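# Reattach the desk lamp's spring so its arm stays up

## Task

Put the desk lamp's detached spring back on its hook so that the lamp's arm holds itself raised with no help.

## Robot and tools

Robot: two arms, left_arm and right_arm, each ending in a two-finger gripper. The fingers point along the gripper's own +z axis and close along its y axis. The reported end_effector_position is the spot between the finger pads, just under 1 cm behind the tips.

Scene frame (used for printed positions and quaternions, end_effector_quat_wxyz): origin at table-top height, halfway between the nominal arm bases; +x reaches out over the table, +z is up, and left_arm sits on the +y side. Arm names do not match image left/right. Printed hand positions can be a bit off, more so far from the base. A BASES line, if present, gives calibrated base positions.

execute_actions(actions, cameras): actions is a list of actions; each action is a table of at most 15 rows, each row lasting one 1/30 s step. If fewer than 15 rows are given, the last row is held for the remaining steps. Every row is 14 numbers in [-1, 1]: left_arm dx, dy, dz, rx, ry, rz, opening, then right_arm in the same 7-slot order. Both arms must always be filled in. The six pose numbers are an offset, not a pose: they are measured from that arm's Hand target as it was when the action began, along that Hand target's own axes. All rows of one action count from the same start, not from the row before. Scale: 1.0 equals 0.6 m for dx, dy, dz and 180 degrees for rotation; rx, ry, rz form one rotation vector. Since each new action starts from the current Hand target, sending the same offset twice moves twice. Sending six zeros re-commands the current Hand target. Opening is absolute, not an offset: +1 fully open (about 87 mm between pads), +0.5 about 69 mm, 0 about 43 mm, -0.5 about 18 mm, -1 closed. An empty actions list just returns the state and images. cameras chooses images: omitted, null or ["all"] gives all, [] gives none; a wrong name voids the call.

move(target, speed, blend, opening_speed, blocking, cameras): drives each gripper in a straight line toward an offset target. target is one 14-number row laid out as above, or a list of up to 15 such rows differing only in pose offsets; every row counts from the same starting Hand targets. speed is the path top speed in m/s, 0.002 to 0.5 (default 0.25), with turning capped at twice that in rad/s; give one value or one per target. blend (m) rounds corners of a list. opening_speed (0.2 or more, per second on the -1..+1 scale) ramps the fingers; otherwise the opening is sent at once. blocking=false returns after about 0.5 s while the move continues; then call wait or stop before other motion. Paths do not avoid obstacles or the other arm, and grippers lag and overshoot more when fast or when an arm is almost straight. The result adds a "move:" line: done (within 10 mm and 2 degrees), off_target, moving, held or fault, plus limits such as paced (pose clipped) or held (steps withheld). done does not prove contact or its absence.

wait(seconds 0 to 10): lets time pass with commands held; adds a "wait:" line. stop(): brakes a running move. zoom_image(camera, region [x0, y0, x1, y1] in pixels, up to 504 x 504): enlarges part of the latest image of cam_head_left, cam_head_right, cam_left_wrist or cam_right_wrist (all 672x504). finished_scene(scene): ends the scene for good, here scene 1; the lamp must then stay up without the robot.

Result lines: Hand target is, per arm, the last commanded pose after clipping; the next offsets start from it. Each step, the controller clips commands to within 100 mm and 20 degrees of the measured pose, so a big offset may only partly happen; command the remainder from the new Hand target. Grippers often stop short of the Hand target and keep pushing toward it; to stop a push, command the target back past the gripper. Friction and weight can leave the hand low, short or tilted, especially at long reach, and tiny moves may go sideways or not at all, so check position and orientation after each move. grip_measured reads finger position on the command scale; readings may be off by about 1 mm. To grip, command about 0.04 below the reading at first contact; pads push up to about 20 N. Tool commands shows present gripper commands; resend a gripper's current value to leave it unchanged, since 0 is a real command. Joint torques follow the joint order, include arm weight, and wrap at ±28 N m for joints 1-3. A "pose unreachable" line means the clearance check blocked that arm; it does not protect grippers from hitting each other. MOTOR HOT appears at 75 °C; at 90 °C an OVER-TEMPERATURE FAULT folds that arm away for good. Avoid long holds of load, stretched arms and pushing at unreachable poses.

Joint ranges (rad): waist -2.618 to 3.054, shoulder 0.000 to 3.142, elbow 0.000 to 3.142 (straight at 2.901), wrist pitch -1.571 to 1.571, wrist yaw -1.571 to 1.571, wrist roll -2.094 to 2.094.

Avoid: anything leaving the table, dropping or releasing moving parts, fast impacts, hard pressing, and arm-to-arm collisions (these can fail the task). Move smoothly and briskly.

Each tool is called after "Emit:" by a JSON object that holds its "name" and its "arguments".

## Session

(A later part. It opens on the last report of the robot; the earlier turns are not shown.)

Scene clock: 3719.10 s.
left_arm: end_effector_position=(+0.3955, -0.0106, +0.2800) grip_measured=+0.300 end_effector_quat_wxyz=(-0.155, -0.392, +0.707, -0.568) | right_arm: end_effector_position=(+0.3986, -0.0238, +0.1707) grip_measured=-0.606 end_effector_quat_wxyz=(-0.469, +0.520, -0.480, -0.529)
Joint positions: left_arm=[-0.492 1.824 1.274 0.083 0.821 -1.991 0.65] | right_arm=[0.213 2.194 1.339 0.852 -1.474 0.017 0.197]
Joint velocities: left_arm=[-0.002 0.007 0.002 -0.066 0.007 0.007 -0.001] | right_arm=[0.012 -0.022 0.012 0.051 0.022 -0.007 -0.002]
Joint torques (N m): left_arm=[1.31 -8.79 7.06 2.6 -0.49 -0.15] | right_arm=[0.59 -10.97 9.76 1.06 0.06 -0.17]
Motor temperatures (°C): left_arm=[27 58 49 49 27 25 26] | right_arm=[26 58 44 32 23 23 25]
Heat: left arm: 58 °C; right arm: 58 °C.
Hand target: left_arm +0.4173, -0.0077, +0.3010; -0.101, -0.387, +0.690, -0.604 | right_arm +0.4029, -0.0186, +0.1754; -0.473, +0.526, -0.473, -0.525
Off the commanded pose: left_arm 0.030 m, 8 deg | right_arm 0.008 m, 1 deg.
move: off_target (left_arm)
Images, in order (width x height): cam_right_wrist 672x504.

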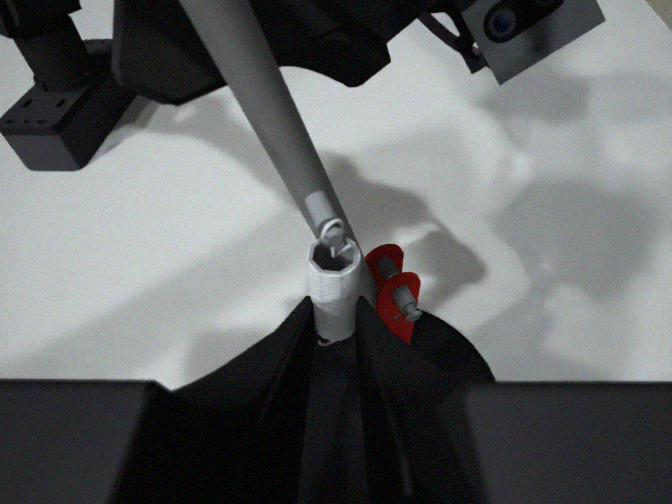

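Emit:
{"name": "move", "arguments": {"target": [[0,0,0,0,0,0,0.3,0,-0.004,-0.0162,0,0,0,-0.75],[0,0,0,0,0,0,0.3,-0.0063,-0.0325,-0.0092,0,-0.0376,-0.1515,-0.75]], "speed": 0.06, "cameras": ["cam_right_wrist", "cam_left_wrist"]}}

Emit:
{"name": "zoom_image", "arguments": {"camera": "cam_right_wrist", "region": [240, 180, 440, 380]}}

Scene clock: 3758.47 s.
left_arm: end_effector_position=(+0.3955, -0.0106, +0.2800) grip_measured=+0.300 end_effector_quat_wxyz=(-0.155, -0.392, +0.707, -0.568) | right_arm: end_effector_position=(+0.4170, -0.0218, +0.1758) grip_measured=-0.606 end_effector_quat_wxyz=(+0.591, -0.598, +0.338, +0.423)
Joint positions: left_arm=[-0.492 1.824 1.274 0.083 0.821 -1.991 0.65] | right_arm=[0.209 2.353 1.382 1.561 -1.468 0.154 0.197]
Joint velocities: left_arm=[-0.017 0.017 -0.007 -0.037 -0.081 0.007 -0.001] | right_arm=[0.007 -0.027 0.002 -0.007 -0.022 -0.139 -0.005]
Joint torques (N m): left_arm=[1.31 -8.79 7.08 2.6 -0.49 -0.15] | right_arm=[-0.4 -11.25 7.87 0.95 0.44 -0.14]
Motor temperatures (°C): left_arm=[27 58 49 51 27 25 26] | right_arm=[26 58 44 31 23 23 26]
Heat: left arm: 58 °C; right arm: 58 °C.
Hand target: left_arm +0.4173, -0.0077, +0.3010; -0.101, -0.387, +0.690, -0.604 | right_arm +0.4224, -0.0220, +0.1805; +0.611, -0.590, +0.306, +0.430
Off the commanded pose: left_arm 0.030 m, 8 deg | right_arm 0.007 m, 4 deg.
joint sent to its limit (right arm) — joint 4 (wrist pitch), upper limit. The joint targets are off in orientation, not in position.
move: off_target (left_arm, right_arm)
Images, in order (width x height): cam_left_wrist 672x504, cam_right_wrist 672x504.

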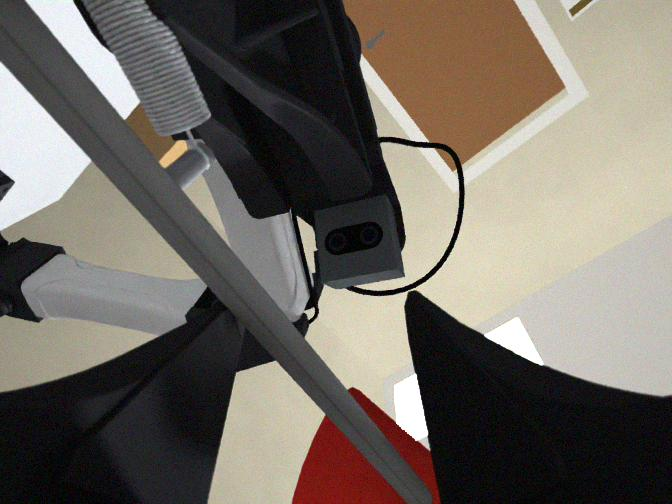

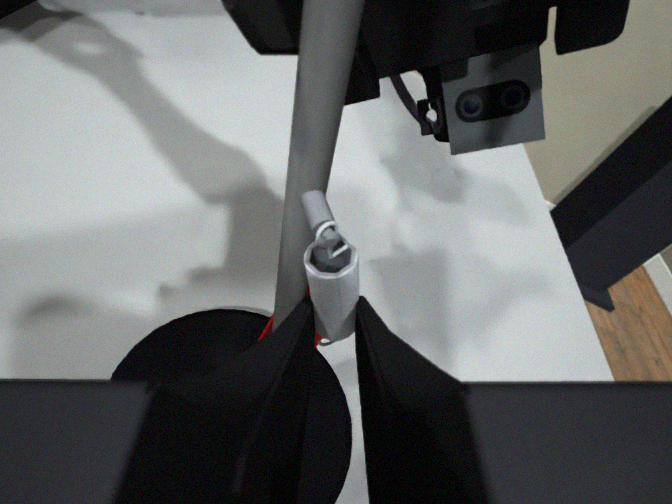

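Scaled by 2.520 from the camera's 672x504 image, which has a finer 960x720 frame.

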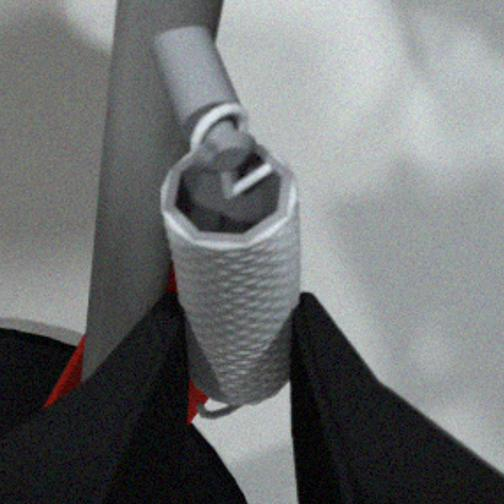

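Emit:
{"name": "execute_actions", "arguments": {"actions": []}}

Scene clock: 3780.43 s.
left_arm: end_effector_position=(+0.3955, -0.0106, +0.2800) grip_measured=+0.300 end_effector_quat_wxyz=(-0.155, -0.392, +0.707, -0.568) | right_arm: end_effector_position=(+0.4171, -0.0218, +0.1759) grip_measured=-0.606 end_effector_quat_wxyz=(+0.591, -0.598, +0.338, +0.423)
Joint positions: left_arm=[-0.492 1.824 1.274 0.083 0.821 -1.991 0.65] | right_arm=[0.209 2.353 1.382 1.561 -1.468 0.152 0.197]
Joint velocities: left_arm=[0.012 -0.017 -0.002 0.007 -0.022 -0.037 -0.006] | right_arm=[0.007 0.007 -0.007 0.022 -0.081 0.051 -0.005]
Joint torques (N m): left_arm=[1.31 -8.79 7.08 2.6 -0.49 -0.15] | right_arm=[-0.39 -11.28 7.87 0.96 0.44 -0.12]
Motor temperatures (°C): left_arm=[27 58 49 51 27 25 26] | right_arm=[26 59 43 30 23 23 26]
Heat: left arm: 58 °C; right arm: 59 °C.
Hand target: left_arm +0.4173, -0.0077, +0.3010; -0.101, -0.387, +0.690, -0.604 | right_arm +0.4224, -0.0219, +0.1805; +0.611, -0.590, +0.306, +0.430
Tool commands: left_gripper/opening=+0.3 right_gripper/opening=-0.75
Off the commanded pose: left_arm 0.030 m, 8 deg | right_arm 0.007 m, 4 deg.

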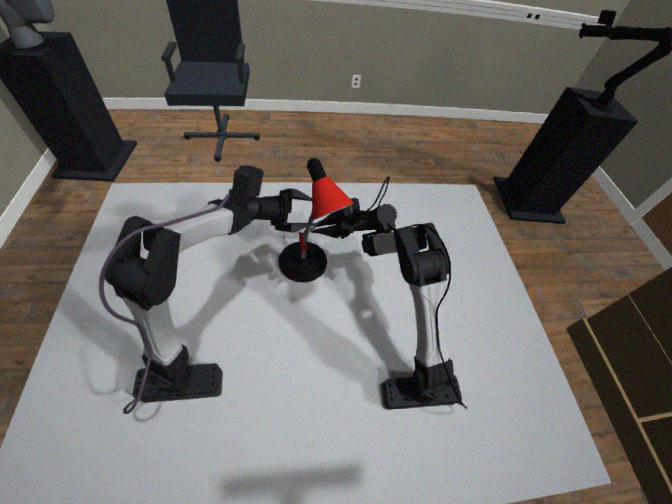

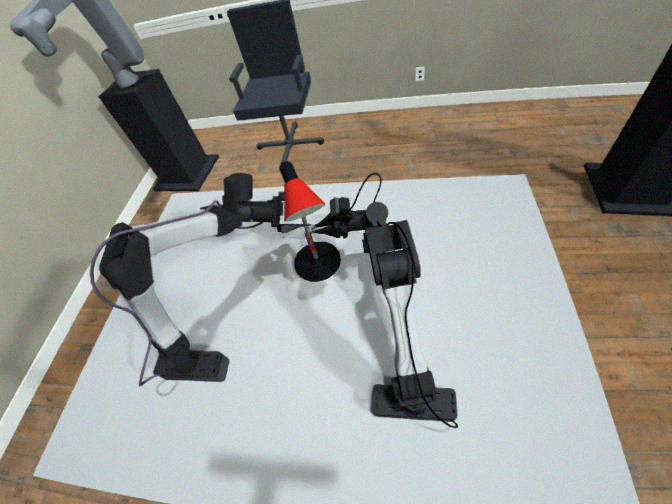

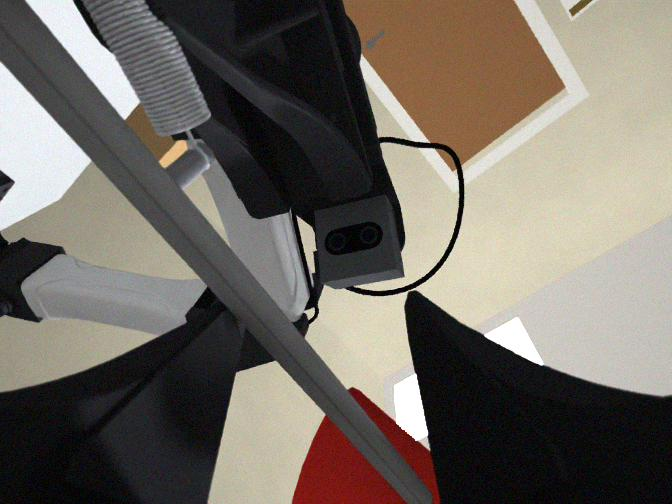

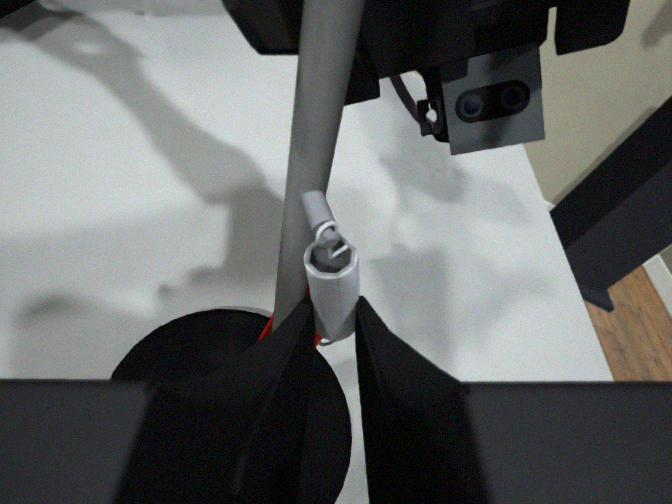

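Emit:
{"name": "move", "arguments": {"target": [0,0,0,0,0,0,0.3,0,-0.003,-0.014,0,0,-0.022,-0.75], "speed": 0.05, "cameras": ["cam_right_wrist"]}}

Scene clock: 3801.80 s.
left_arm: end_effector_position=(+0.3955, -0.0106, +0.2800) grip_measured=+0.300 end_effector_quat_wxyz=(-0.155, -0.392, +0.707, -0.568) | right_arm: end_effector_position=(+0.4212, -0.0254, +0.1772) grip_measured=-0.606 end_effector_quat_wxyz=(+0.607, -0.610, +0.317, +0.399)
Joint positions: left_arm=[-0.492 1.824 1.274 0.083 0.821 -1.991 0.65] | right_arm=[0.2 2.353 1.382 1.565 -1.473 0.08 0.197]
Joint velocities: left_arm=[-0.007 -0.012 -0.022 0.051 -0.037 -0.022 -0.009] | right_arm=[-0.012 0.022 -0.012 0.051 -0.022 -0.007 -0.011]
Joint torques (N m): left_arm=[1.31 -8.8 7.06 2.6 -0.49 -0.15] | right_arm=[-1.17 -11.99 6.56 0.91 0.33 -0.12]
Motor temperatures (°C): left_arm=[27 58 49 51 28 25 26] | right_arm=[26 59 43 30 23 23 26]
Heat: left arm: 58 °C; right arm: 59 °C.
Hand target: left_arm +0.4173, -0.0077, +0.3010; -0.101, -0.387, +0.690, -0.604 | right_arm +0.4251, -0.0301, +0.1804; +0.626, -0.600, +0.285, +0.408
Off the commanded pose: left_arm 0.030 m, 8 deg | right_arm 0.007 m, 4 deg.
joint sent to its limit (right arm) — joint 4 (wrist pitch), upper limit. The joint targets are off in orientation, not in position.
move: off_target (left_arm, right_arm)
Images, in order (width x height): cam_right_wrist 672x504.

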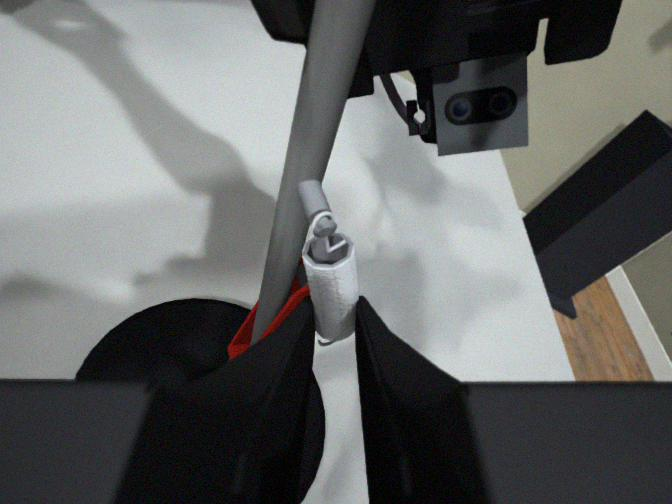

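Emit:
{"name": "move", "arguments": {"target": [0,0,0,0,0,0,0.3,0.031,0.019,-0.0043,0,0,0,-0.75], "speed": 0.05, "cameras": ["cam_right_wrist"]}}

Scene clock: 3827.20 s.
left_arm: end_effector_position=(+0.3982, -0.0107, +0.2811) grip_measured=+0.300 end_effector_quat_wxyz=(-0.147, -0.392, +0.706, -0.571) | right_arm: end_effector_position=(+0.4232, -0.0253, +0.1749) grip_measured=-0.606 end_effector_quat_wxyz=(+0.620, -0.620, +0.297, +0.379)
Joint positions: left_arm=[-0.492 1.824 1.274 0.095 0.808 -1.991 0.65] | right_arm=[0.2 2.365 1.382 1.584 -1.473 0.024 0.197]
Joint velocities: left_arm=[-0.002 -0.017 -0.007 -0.022 -0.051 -0.007 -0.001] | right_arm=[-0.017 -0.002 0.007 0.022 0.022 -0.007 0.011]
Joint torques (N m): left_arm=[1.24 -8.68 7.08 2.51 -0.39 -0.16] | right_arm=[-1.11 -9.36 4.52 0.71 0.32 -0.12]
Motor temperatures (°C): left_arm=[27 58 49 52 28 25 26] | right_arm=[26 61 41 30 23 23 27]
Heat: left arm: 58 °C; right arm: 61 °C.
Hand target: left_arm +0.4173, -0.0077, +0.3010; -0.101, -0.387, +0.690, -0.604 | right_arm +0.4250, -0.0302, +0.1584; +0.626, -0.600, +0.286, +0.408
Off the commanded pose: left_arm 0.028 m, 7 deg | right_arm 0.017 m, 4 deg.
joint read past its limit (right arm) — joint 4 (wrist pitch), upper limit.
joint sent to its limit (right arm) — joint 4 (wrist pitch), upper limit. The joint targets are off in orientation, not in position.
move: off_target (left_arm, right_arm)
Images, in order (width x height): cam_right_wrist 672x504.

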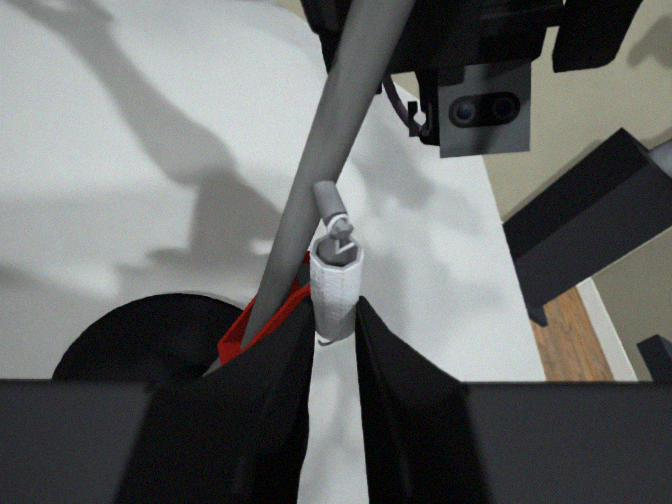

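Emit:
{"name": "move", "arguments": {"target": [0,0,0,0,0,0,0.3,0.0257,0.0217,-0.0033,0,0,0.022,-0.75], "speed": 0.05, "cameras": ["cam_right_wrist", "cam_left_wrist"]}}

Scene clock: 3840.47 s.
left_arm: end_effector_position=(+0.3982, -0.0107, +0.2811) grip_measured=+0.300 end_effector_quat_wxyz=(-0.147, -0.392, +0.706, -0.571) | right_arm: end_effector_position=(+0.4245, -0.0251, +0.1661) grip_measured=-0.606 end_effector_quat_wxyz=(+0.617, -0.616, +0.304, +0.384)
Joint positions: left_arm=[-0.492 1.824 1.274 0.095 0.808 -1.991 0.65] | right_arm=[0.2 2.384 1.382 1.584 -1.468 0.024 0.197]
Joint velocities: left_arm=[0.007 -0.012 0.002 -0.037 -0.007 0.022 -0.006] | right_arm=[-0.007 -0.002 0.007 -0.007 -0.051 -0.007 0.002]
Joint torques (N m): left_arm=[1.25 -8.66 7.08 2.51 -0.39 -0.16] | right_arm=[-1.05 -8.16 3.14 0.73 0.22 0.13]
Motor temperatures (°C): left_arm=[27 58 49 49 28 25 26] | right_arm=[26 59 40 30 23 23 27]
Heat: left arm: 58 °C; right arm: 59 °C.
Hand target: left_arm +0.4173, -0.0077, +0.3010; -0.101, -0.387, +0.690, -0.604 | right_arm +0.4218, -0.0304, +0.1384; +0.611, -0.590, +0.306, +0.430
Off the commanded pose: left_arm 0.028 m, 7 deg | right_arm 0.028 m, 6 deg.
joint read past its limit (right arm) — joint 4 (wrist pitch), upper limit.
joint sent to its limit (right arm) — joint 4 (wrist pitch), upper limit. The joint targets are off in orientation, not in position.
move: off_target (left_arm, right_arm)
Images, in order (width x height): cam_left_wrist 672x504, cam_right_wrist 672x504.

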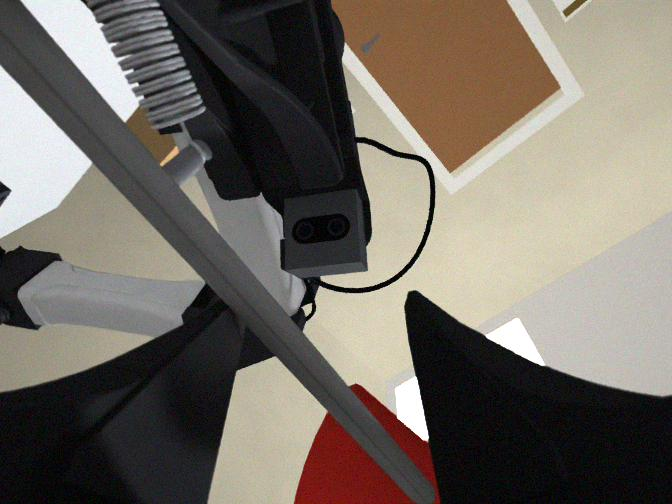

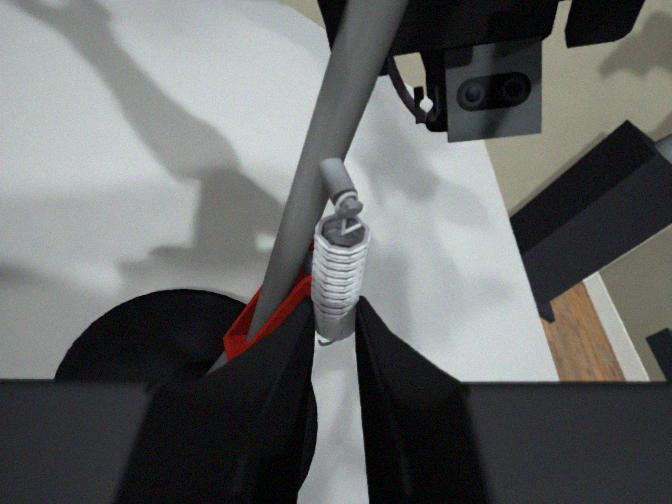

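Emit:
{"name": "move", "arguments": {"target": [0,0,0,0,0,0,0.3,-0.0022,0.0044,0.0007,0,0,0.03,-0.75], "speed": 0.05, "cameras": ["cam_right_wrist"]}}

Scene clock: 3858.60 s.
left_arm: end_effector_position=(+0.3982, -0.0107, +0.2811) grip_measured=+0.300 end_effector_quat_wxyz=(-0.147, -0.392, +0.706, -0.571) | right_arm: end_effector_position=(+0.4219, -0.0252, +0.1647) grip_measured=-0.606 end_effector_quat_wxyz=(+0.599, -0.597, +0.336, +0.414)
Joint positions: left_arm=[-0.492 1.824 1.274 0.095 0.808 -1.991 0.65] | right_arm=[0.2 2.384 1.382 1.584 -1.46 0.125 0.197]
Joint velocities: left_arm=[-0.012 -0.012 -0.012 0.051 0.037 -0.081 -0.009] | right_arm=[0.012 -0.002 -0.007 0.081 0.037 0.051 -0.008]
Joint torques (N m): left_arm=[1.24 -8.66 7.06 2.51 -0.39 -0.16] | right_arm=[-1.02 -8.2 3.73 0.74 0.13 0.12]
Motor temperatures (°C): left_arm=[27 58 49 48 27 25 26] | right_arm=[26 56 39 29 23 24 27]
Heat: left arm: 58 °C; right arm: 56 °C.
Hand target: left_arm +0.4173, -0.0077, +0.3010; -0.101, -0.387, +0.690, -0.604 | right_arm +0.4189, -0.0304, +0.1384; +0.591, -0.575, +0.334, +0.458
Off the commanded pose: left_arm 0.028 m, 7 deg | right_arm 0.027 m, 6 deg.
joint read past its limit (right arm) — joint 4 (wrist pitch), upper limit.
joint sent to its limit (right arm) — joint 4 (wrist pitch), upper limit. The joint targets are off in orientation, not in position.
move: off_target (left_arm, right_arm)
Images, in order (width x height): cam_right_wrist 672x504.

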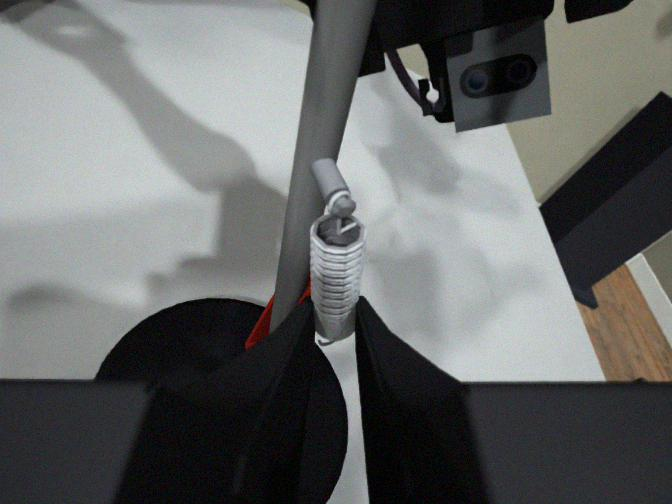

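Emit:
{"name": "move", "arguments": {"target": [0,0,0,0,0,0,0.3,-0.0033,-0.0031,0.0003,0,0,-0.011,-0.75], "speed": 0.05, "cameras": ["cam_right_wrist"]}}

Scene clock: 3866.93 s.
left_arm: end_effector_position=(+0.3982, -0.0107, +0.2811) grip_measured=+0.300 end_effector_quat_wxyz=(-0.147, -0.392, +0.706, -0.571) | right_arm: end_effector_position=(+0.4223, -0.0252, +0.1649) grip_measured=-0.606 end_effector_quat_wxyz=(+0.601, -0.598, +0.334, +0.411)
Joint positions: left_arm=[-0.492 1.824 1.274 0.095 0.808 -1.991 0.65] | right_arm=[0.2 2.384 1.382 1.584 -1.46 0.117 0.197]
Joint velocities: left_arm=[0.002 -0.002 0.007 0.051 0.037 0.007 0.006] | right_arm=[-0.022 0.002 0.007 -0.066 -0.007 0.022 -0.014]
Joint torques (N m): left_arm=[1.24 -8.65 7.08 2.51 -0.39 -0.15] | right_arm=[-1.03 -8.68 3.63 0.74 0.14 -0.11]
Motor temperatures (°C): left_arm=[27 58 49 47 27 25 26] | right_arm=[26 55 39 29 23 24 27]
Heat: left arm: 58 °C; right arm: 55 °C.
Hand target: left_arm +0.4173, -0.0077, +0.3010; -0.101, -0.387, +0.690, -0.604 | right_arm +0.4199, -0.0303, +0.1409; +0.598, -0.580, +0.324, +0.448
Off the commanded pose: left_arm 0.028 m, 7 deg | right_arm 0.025 m, 5 deg.
joint read past its limit (right arm) — joint 4 (wrist pitch), upper limit.
joint sent to its limit (right arm) — joint 4 (wrist pitch), upper limit. The joint targets are off in orientation, not in position.
move: off_target (left_arm, right_arm)
Images, in order (width x height): cam_right_wrist 672x504.

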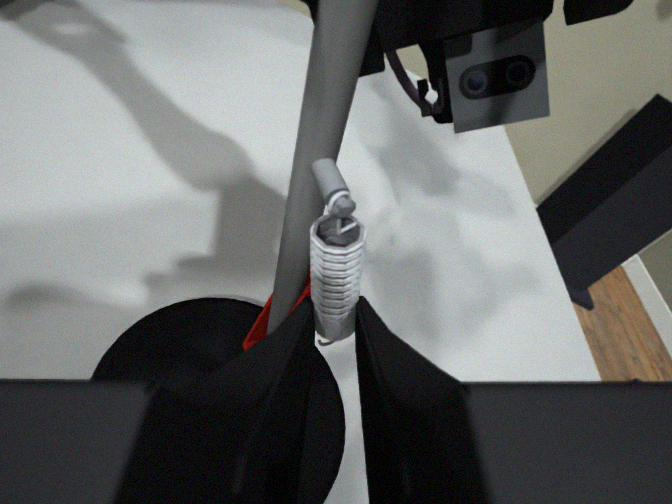

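Emit:
{"name": "move", "arguments": {"target": [0,0,0,0,0,0,0.3,-0.0054,-0.0042,0.0005,0,0,-0.008,-0.75], "speed": 0.05, "cameras": ["cam_right_wrist"]}}

Scene clock: 3871.37 s.
left_arm: end_effector_position=(+0.3982, -0.0107, +0.2811) grip_measured=+0.300 end_effector_quat_wxyz=(-0.147, -0.392, +0.706, -0.571) | right_arm: end_effector_position=(+0.4229, -0.0252, +0.1652) grip_measured=-0.606 end_effector_quat_wxyz=(+0.605, -0.601, +0.329, +0.406)
Joint positions: left_arm=[-0.492 1.824 1.274 0.095 0.808 -1.991 0.65] | right_arm=[0.2 2.384 1.382 1.584 -1.46 0.1 0.197]
Joint velocities: left_arm=[-0.002 -0.007 -0.002 -0.081 -0.051 0.022 -0.001] | right_arm=[0.002 -0.012 0.022 0.037 0.022 0.022 -0.005]
Joint torques (N m): left_arm=[1.22 -8.68 7.08 2.51 -0.39 -0.16] | right_arm=[-1.06 -9.31 3.88 0.74 0.14 -0.11]
Motor temperatures (°C): left_arm=[27 58 49 47 27 25 26] | right_arm=[26 55 39 29 23 23 27]
Heat: left arm: 58 °C; right arm: 55 °C.
Hand target: left_arm +0.4173, -0.0077, +0.3010; -0.101, -0.387, +0.690, -0.604 | right_arm +0.4209, -0.0304, +0.1449; +0.604, -0.584, +0.316, +0.440
Off the commanded pose: left_arm 0.028 m, 7 deg | right_arm 0.021 m, 5 deg.
joint read past its limit (right arm) — joint 4 (wrist pitch), upper limit.
joint sent to its limit (right arm) — joint 4 (wrist pitch), upper limit. The joint targets are off in orientation, not in position.
move: off_target (left_arm, right_arm)
Images, in order (width x height): cam_right_wrist 672x504.

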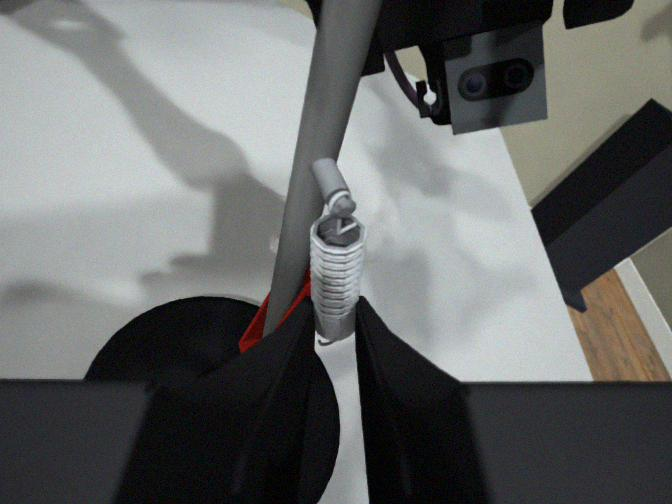

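Emit:
{"name": "move", "arguments": {"target": [0,0,0,0,0,0,0.3,-0.0082,-0.002,0.0012,0,0,0,-0.75], "speed": 0.05, "cameras": ["cam_right_wrist"]}}

Scene clock: 3879.60 s.
left_arm: end_effector_position=(+0.3982, -0.0107, +0.2811) grip_measured=+0.300 end_effector_quat_wxyz=(-0.147, -0.392, +0.706, -0.571) | right_arm: end_effector_position=(+0.4229, -0.0252, +0.1653) grip_measured=-0.606 end_effector_quat_wxyz=(+0.605, -0.601, +0.329, +0.406)
Joint positions: left_arm=[-0.492 1.824 1.274 0.095 0.808 -1.991 0.65] | right_arm=[0.2 2.384 1.382 1.584 -1.46 0.099 0.197]
Joint velocities: left_arm=[-0.002 -0.012 0.017 0.022 0.007 -0.051 0.004] | right_arm=[-0.012 0.007 -0.012 0.066 0.022 -0.022 0.008]
Joint torques (N m): left_arm=[1.25 -8.66 7.06 2.51 -0.39 -0.16] | right_arm=[-1.02 -10.48 3.7 0.74 0.14 0.01]
Motor temperatures (°C): left_arm=[27 58 49 47 27 25 26] | right_arm=[26 55 38 29 23 23 27]
Heat: left arm: 58 °C; right arm: 55 °C.
Hand target: left_arm +0.4173, -0.0077, +0.3010; -0.101, -0.387, +0.690, -0.604 | right_arm +0.4198, -0.0303, +0.1499; +0.604, -0.584, +0.316, +0.440
Off the commanded pose: left_arm 0.028 m, 7 deg | right_arm 0.017 m, 5 deg.
joint read past its limit (right arm) — joint 4 (wrist pitch), upper limit.
joint sent to its limit (right arm) — joint 4 (wrist pitch), upper limit. The joint targets are off in orientation, not in position.
move: off_target (left_arm, right_arm)
Images, in order (width x height): cam_right_wrist 672x504.

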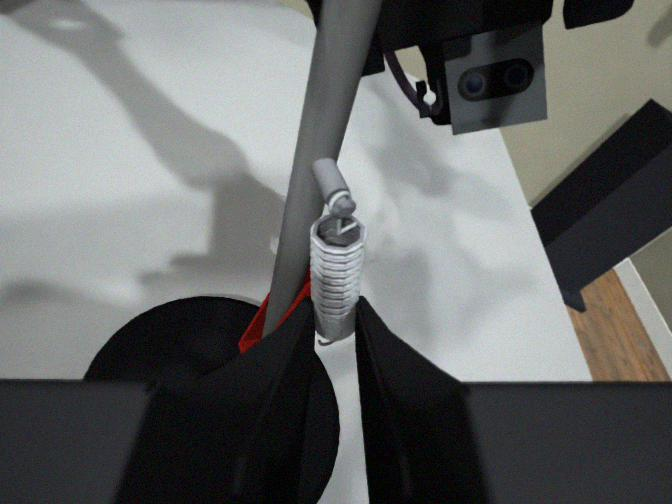

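Emit:
{"name": "move", "arguments": {"target": [0,0,0,0,0,0,0.3,-0.0097,-0.0028,0.0013,0,0,0,-0.75], "speed": 0.05, "cameras": ["cam_right_wrist"]}}

Scene clock: 3883.10 s.
left_arm: end_effector_position=(+0.3982, -0.0107, +0.2811) grip_measured=+0.300 end_effector_quat_wxyz=(-0.147, -0.392, +0.706, -0.571) | right_arm: end_effector_position=(+0.4229, -0.0252, +0.1652) grip_measured=-0.606 end_effector_quat_wxyz=(+0.604, -0.601, +0.329, +0.406)
Joint positions: left_arm=[-0.492 1.824 1.274 0.095 0.808 -1.991 0.65] | right_arm=[0.2 2.384 1.382 1.584 -1.46 0.101 0.197]
Joint velocities: left_arm=[-0.007 0.017 -0.012 0.022 -0.037 0.037 -0.001] | right_arm=[-0.002 -0.002 -0.007 -0.066 0.022 -0.022 -0.011]
Joint torques (N m): left_arm=[1.24 -8.65 7.08 2.51 -0.39 -0.16] | right_arm=[-1.02 -11.9 3.56 0.74 0.14 0.11]
Motor temperatures (°C): left_arm=[27 58 49 47 27 25 26] | right_arm=[26 55 38 29 23 23 27]
Heat: left arm: 58 °C; right arm: 55 °C.
Hand target: left_arm +0.4173, -0.0077, +0.3010; -0.101, -0.387, +0.690, -0.604 | right_arm +0.4189, -0.0304, +0.1559; +0.604, -0.584, +0.316, +0.440
Off the commanded pose: left_arm 0.028 m, 7 deg | right_arm 0.011 m, 5 deg.
joint read past its limit (right arm) — joint 4 (wrist pitch), upper limit.
joint sent to its limit (right arm) — joint 4 (wrist pitch), upper limit. The joint targets are off in orientation, not in position.
move: off_target (left_arm, right_arm)
Images, in order (width x height): cam_right_wrist 672x504.

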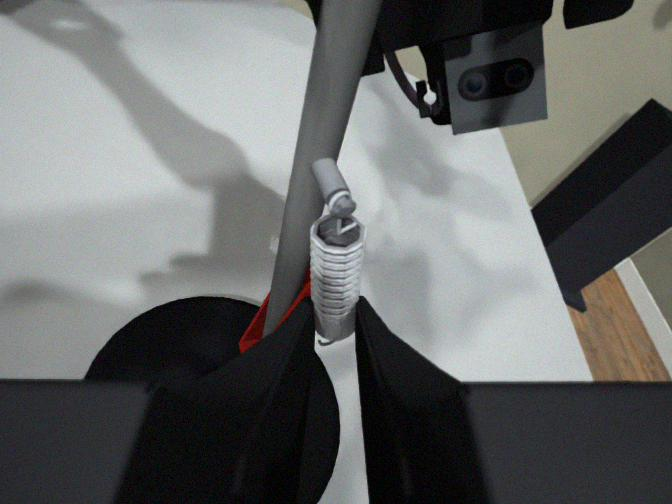

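Emit:
{"name": "move", "arguments": {"target": [0,0,0,0,0,0,0.3,-0.0065,-0.0019,0.0009,0,0,0,-0.75], "speed": 0.05, "cameras": ["cam_right_wrist"]}}

Scene clock: 3886.10 s.
left_arm: end_effector_position=(+0.3982, -0.0107, +0.2811) grip_measured=+0.300 end_effector_quat_wxyz=(-0.147, -0.392, +0.706, -0.571) | right_arm: end_effector_position=(+0.4224, -0.0252, +0.1678) grip_measured=-0.606 end_effector_quat_wxyz=(+0.604, -0.600, +0.330, +0.407)
Joint positions: left_arm=[-0.492 1.824 1.274 0.095 0.808 -1.991 0.65] | right_arm=[0.2 2.379 1.382 1.584 -1.46 0.109 0.197]
Joint velocities: left_arm=[-0.002 -0.012 0.012 -0.022 0.022 0.037 -0.009] | right_arm=[0.002 -0.017 -0.002 -0.022 0.007 -0.081 0.011]
Joint torques (N m): left_arm=[1.25 -8.66 7.06 2.51 -0.39 -0.16] | right_arm=[-0.99 -12.26 3.45 0.74 0.15 0.13]
Motor temperatures (°C): left_arm=[27 58 49 47 27 25 26] | right_arm=[26 56 38 29 23 23 27]
Heat: left arm: 58 °C; right arm: 56 °C.
Hand target: left_arm +0.4173, -0.0077, +0.3010; -0.101, -0.387, +0.690, -0.604 | right_arm +0.4182, -0.0304, +0.1599; +0.604, -0.584, +0.316, +0.440
Off the commanded pose: left_arm 0.028 m, 7 deg | right_arm 0.010 m, 4 deg.
joint read past its limit (right arm) — joint 4 (wrist pitch), upper limit.
joint sent to its limit (right arm) — joint 4 (wrist pitch), upper limit. The joint targets are off in orientation, not in position.
move: off_target (left_arm, right_arm)
Images, in order (width x height): cam_right_wrist 672x504.

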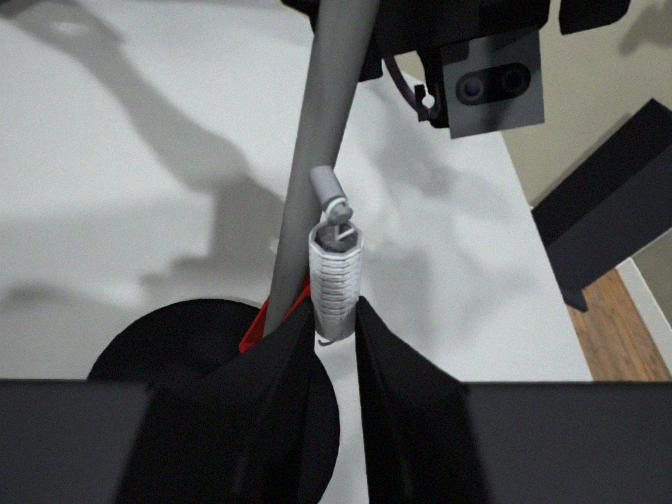

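Emit:
{"name": "move", "arguments": {"target": [0,0,0,0,0,0,0.3,0.001,0.0044,0.0238,0,0,0,-0.75], "speed": 0.03, "cameras": ["cam_right_wrist"]}}

Scene clock: 3895.80 s.
left_arm: end_effector_position=(+0.3982, -0.0107, +0.2811) grip_measured=+0.300 end_effector_quat_wxyz=(-0.147, -0.392, +0.706, -0.571) | right_arm: end_effector_position=(+0.4211, -0.0190, +0.1692) grip_measured=-0.606 end_effector_quat_wxyz=(+0.606, -0.598, +0.329, +0.410)
Joint positions: left_arm=[-0.492 1.824 1.274 0.095 0.808 -1.991 0.65] | right_arm=[0.213 2.379 1.382 1.584 -1.445 0.11 0.197]
Joint velocities: left_arm=[0.002 0.002 0.007 0.022 -0.037 -0.051 -0.014] | right_arm=[-0.007 -0.012 0.002 -0.081 0.007 -0.11 -0.008]
Joint torques (N m): left_arm=[1.24 -8.68 7.06 2.51 -0.39 -0.16] | right_arm=[0.46 -11.84 3.26 0.75 0.27 0.02]
Motor temperatures (°C): left_arm=[27 57 49 47 27 25 26] | right_arm=[26 57 38 29 23 23 27]
Heat: left arm: 57 °C; right arm: 57 °C.
Hand target: left_arm +0.4173, -0.0077, +0.3010; -0.101, -0.387, +0.690, -0.604 | right_arm +0.4142, -0.0166, +0.1598; +0.604, -0.584, +0.317, +0.440
Off the commanded pose: left_arm 0.028 m, 7 deg | right_arm 0.012 m, 4 deg.
joint read past its limit (right arm) — joint 4 (wrist pitch), upper limit.
joint sent to its limit (right arm) — joint 4 (wrist pitch), upper limit. The joint targets are off in orientation, not in position.
move: off_target (left_arm, right_arm)
Images, in order (width x height): cam_right_wrist 672x504.

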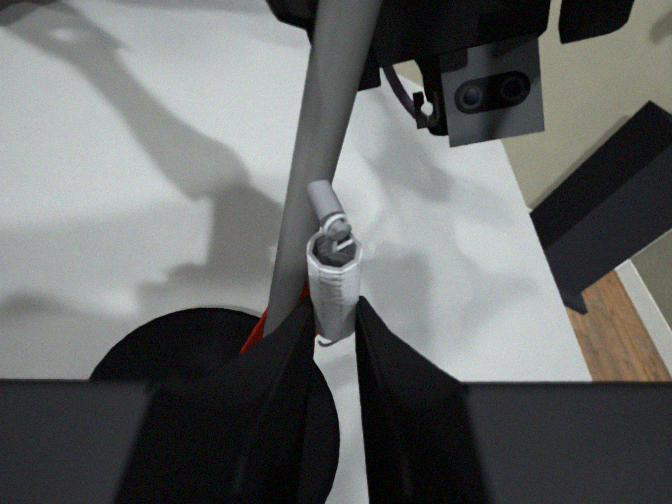

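Emit:
{"name": "zoom_image", "arguments": {"camera": "cam_right_wrist", "region": [240, 160, 440, 360]}}

Scaled by 2.520 from the camera's 672x504 image, which has a finer 960x720 frame.

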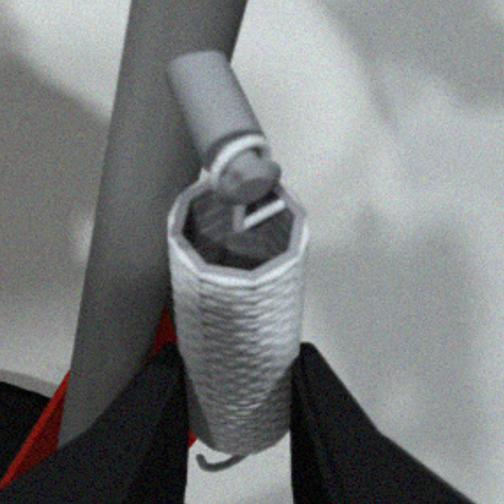

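Emit:
{"name": "move", "arguments": {"target": [0,0,0,0,0,0,0.3,0.0042,0.006,0.0098,0,0,0,-0.75], "speed": 0.03, "cameras": ["cam_right_wrist", "cam_left_wrist"]}}

Scene clock: 3920.30 s.
left_arm: end_effector_position=(+0.3982, -0.0107, +0.2811) grip_measured=+0.300 end_effector_quat_wxyz=(-0.147, -0.392, +0.706, -0.571) | right_arm: end_effector_position=(+0.4198, -0.0153, +0.1679) grip_measured=-0.606 end_effector_quat_wxyz=(+0.608, -0.592, +0.332, +0.412)
Joint positions: left_arm=[-0.492 1.824 1.274 0.095 0.808 -1.991 0.65] | right_arm=[0.222 2.379 1.371 1.584 -1.426 0.107 0.197]
Joint velocities: left_arm=[-0.002 0.007 -0.017 -0.051 0.022 -0.022 -0.012] | right_arm=[0.007 0.007 -0.002 -0.007 -0.022 -0.095 -0.005]
Joint torques (N m): left_arm=[1.24 -8.66 7.08 2.51 -0.39 -0.16] | right_arm=[0.92 -11.45 3.43 0.76 0.18 -0.11]
Motor temperatures (°C): left_arm=[27 57 49 47 27 25 26] | right_arm=[26 58 37 29 23 23 27]
Heat: left arm: 57 °C; right arm: 58 °C.
Hand target: left_arm +0.4173, -0.0077, +0.3010; -0.101, -0.387, +0.690, -0.604 | right_arm +0.4111, -0.0106, +0.1567; +0.604, -0.584, +0.317, +0.440
Off the commanded pose: left_arm 0.028 m, 7 deg | right_arm 0.015 m, 4 deg.
joint read past its limit (right arm) — joint 4 (wrist pitch), upper limit.
joint sent to its limit (right arm) — joint 4 (wrist pitch), upper limit. The joint targets are off in orientation, not in position.
move: off_target (left_arm, right_arm)
Images, in order (width x height): cam_left_wrist 672x504, cam_right_wrist 672x504.

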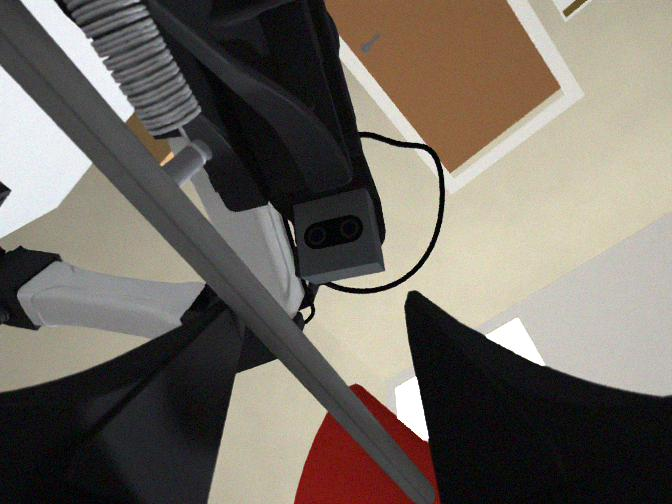

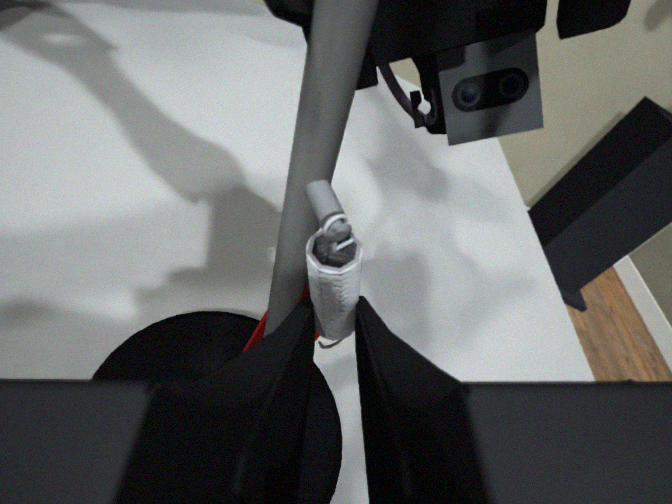

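Emit:
{"name": "move", "arguments": {"target": [0,0,0,0,0,0,0.3,-0.0105,-0.005,0.0014,0,0,0,-0.75], "speed": 0.03, "cameras": ["cam_right_wrist", "cam_left_wrist"]}}

Scene clock: 3930.60 s.
left_arm: end_effector_position=(+0.3982, -0.0107, +0.2811) grip_measured=+0.300 end_effector_quat_wxyz=(-0.147, -0.392, +0.706, -0.571) | right_arm: end_effector_position=(+0.4198, -0.0153, +0.1681) grip_measured=-0.606 end_effector_quat_wxyz=(+0.608, -0.592, +0.332, +0.412)
Joint positions: left_arm=[-0.492 1.824 1.274 0.095 0.808 -1.991 0.65] | right_arm=[0.222 2.378 1.371 1.584 -1.426 0.107 0.197]
Joint velocities: left_arm=[0.012 -0.012 0.002 -0.037 -0.007 -0.022 -0.001] | right_arm=[-0.007 0.007 -0.012 0.022 0.007 0.066 -0.002]
Joint torques (N m): left_arm=[1.25 -8.68 7.06 2.51 -0.39 -0.16] | right_arm=[0.9 -12.62 3.99 0.76 0.18 0.1]
Motor temperatures (°C): left_arm=[27 57 49 47 27 25 26] | right_arm=[26 58 37 29 23 23 27]
Heat: left arm: 57 °C; right arm: 58 °C.
Hand target: left_arm +0.4173, -0.0077, +0.3010; -0.101, -0.387, +0.690, -0.604 | right_arm +0.4111, -0.0106, +0.1637; +0.604, -0.584, +0.317, +0.440
Off the commanded pose: left_arm 0.028 m, 7 deg | right_arm 0.011 m, 4 deg.
joint read past its limit (right arm) — joint 4 (wrist pitch), upper limit.
joint sent to its limit (right arm) — joint 4 (wrist pitch), upper limit. The joint targets are off in orientation, not in position.
move: off_target (left_arm, right_arm)
Images, in order (width x height): cam_left_wrist 672x504, cam_right_wrist 672x504.

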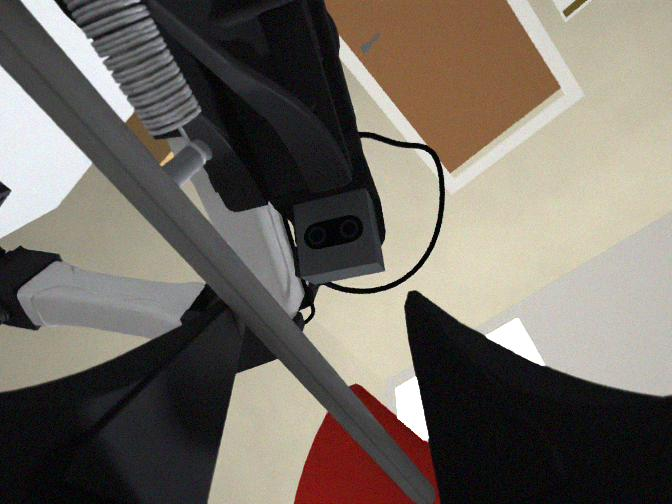

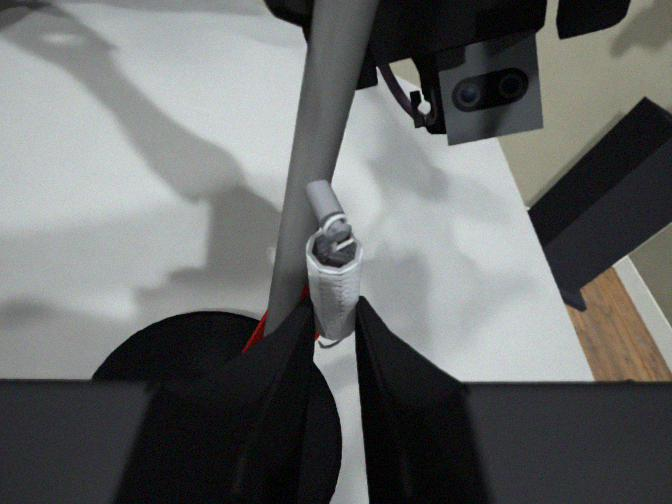

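Emit:
{"name": "move", "arguments": {"target": [0,0,0,0,0,0,0.3,-0.0097,-0.003,0.001,0,0,0,-0.75], "speed": 0.03, "cameras": ["cam_right_wrist"]}}

Emit:
{"name": "zoom_image", "arguments": {"camera": "cam_right_wrist", "region": [240, 160, 440, 360]}}

Scene clock: 3934.30 s.
left_arm: end_effector_position=(+0.3982, -0.0107, +0.2811) grip_measured=+0.300 end_effector_quat_wxyz=(-0.147, -0.392, +0.706, -0.571) | right_arm: end_effector_position=(+0.4193, -0.0153, +0.1725) grip_measured=-0.606 end_effector_quat_wxyz=(+0.609, -0.592, +0.331, +0.412)
Joint positions: left_arm=[-0.492 1.824 1.274 0.095 0.808 -1.991 0.65] | right_arm=[0.222 2.369 1.371 1.584 -1.426 0.115 0.197]
Joint velocities: left_arm=[0.017 -0.002 0.002 -0.037 -0.007 -0.051 -0.001] | right_arm=[0.002 -0.022 -0.002 -0.037 -0.022 -0.022 -0.002]
Joint torques (N m): left_arm=[1.25 -8.66 7.08 2.51 -0.39 -0.16] | right_arm=[0.87 -13.04 3.93 0.75 0.18 0.14]
Motor temperatures (°C): left_arm=[27 57 49 47 27 25 26] | right_arm=[26 59 37 29 23 23 27]
Heat: left arm: 57 °C; right arm: 59 °C.
Hand target: left_arm +0.4173, -0.0077, +0.3010; -0.101, -0.387, +0.690, -0.604 | right_arm +0.4103, -0.0108, +0.1698; +0.604, -0.584, +0.316, +0.440
Off the commanded pose: left_arm 0.028 m, 7 deg | right_arm 0.010 m, 4 deg.
joint read past its limit (right arm) — joint 4 (wrist pitch), upper limit.
joint sent to its limit (right arm) — joint 4 (wrist pitch), upper limit. The joint targets are off in orientation, not in position.
move: off_target (left_arm, right_arm)
Images, in order (width x height): cam_right_wrist 672x504.

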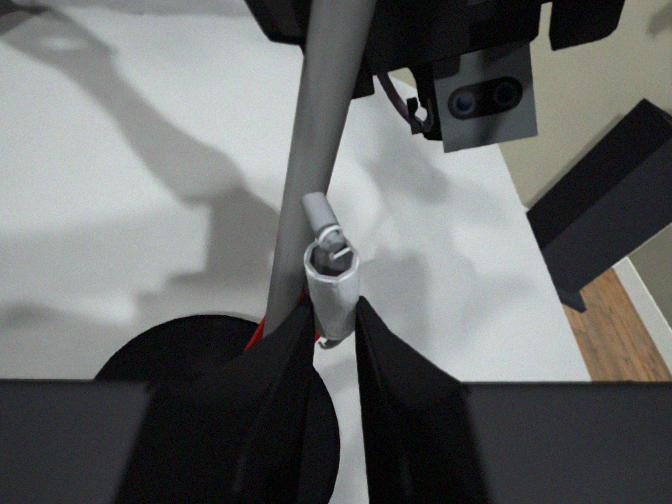

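Scaled by 2.520 from the camera's 672x504 image, which has a finer 960x720 frame.

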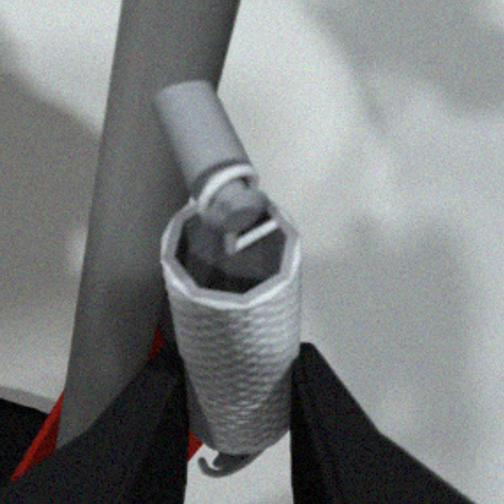

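Emit:
{"name": "zoom_image", "arguments": {"camera": "cam_right_wrist", "region": [290, 310, 370, 370]}}

Scaled by 6.300 from the camera's 672x504 image, which has a finer 960x720 frame.

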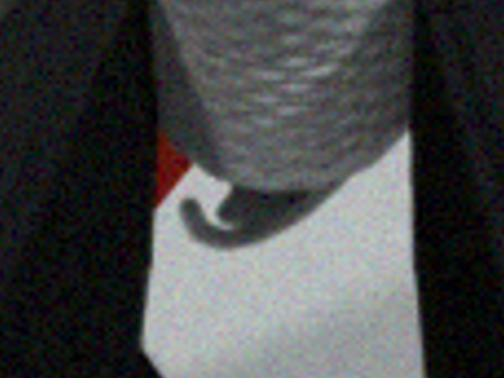

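Emit:
{"name": "move", "arguments": {"target": [0,0,0,0,0,0,0.3,-0.0097,-0.003,0.001,0,0,0,-0.75], "speed": 0.03, "cameras": ["cam_right_wrist"]}}

Emit:
{"name": "zoom_image", "arguments": {"camera": "cam_right_wrist", "region": [290, 310, 370, 370]}}

Scene clock: 3975.87 s.
left_arm: end_effector_position=(+0.3982, -0.0107, +0.2811) grip_measured=+0.300 end_effector_quat_wxyz=(-0.147, -0.392, +0.706, -0.571) | right_arm: end_effector_position=(+0.4186, -0.0154, +0.1747) grip_measured=-0.606 end_effector_quat_wxyz=(+0.607, -0.591, +0.333, +0.415)
Joint positions: left_arm=[-0.492 1.824 1.274 0.095 0.808 -1.991 0.65] | right_arm=[0.222 2.363 1.371 1.584 -1.426 0.129 0.197]
Joint velocities: left_arm=[0.002 -0.002 -0.002 0.066 -0.051 0.022 0.006] | right_arm=[0.007 0.017 0.007 0.007 0.066 0.037 -0.005]
Joint torques (N m): left_arm=[1.24 -8.66 7.06 2.51 -0.39 -0.16] | right_arm=[0.88 -13.81 3.92 0.75 0.2 0.13]
Motor temperatures (°C): left_arm=[27 57 49 47 27 25 26] | right_arm=[26 60 37 28 23 24 27]
Heat: left arm: 57 °C; right arm: 60 °C.
Hand target: left_arm +0.4173, -0.0077, +0.3010; -0.101, -0.387, +0.690, -0.604 | right_arm +0.4095, -0.0109, +0.1759; +0.604, -0.584, +0.316, +0.440
Off the commanded pose: left_arm 0.028 m, 7 deg | right_arm 0.010 m, 4 deg.
joint read past its limit (right arm) — joint 4 (wrist pitch), upper limit.
joint sent to its limit (right arm) — joint 4 (wrist pitch), upper limit. The joint targets are off in orientation, not in position.
move: off_target (left_arm, right_arm)
Images, in order (width x height): cam_right_wrist 672x504.

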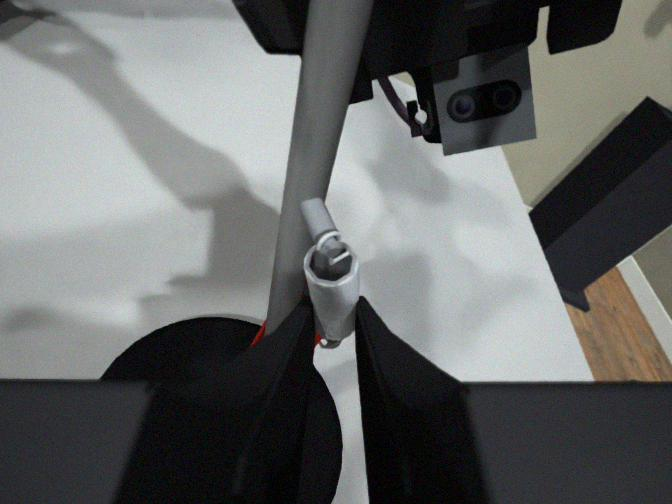

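Scaled by 6.300 from the camera's 672x504 image, which has a finer 960x720 frame.

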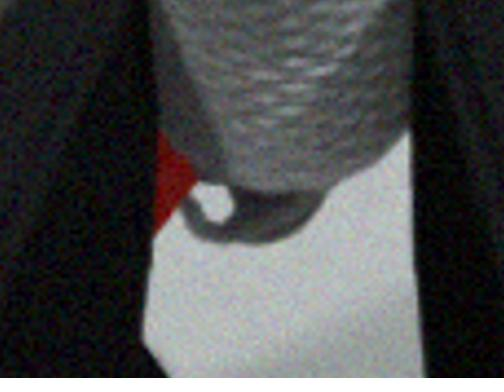

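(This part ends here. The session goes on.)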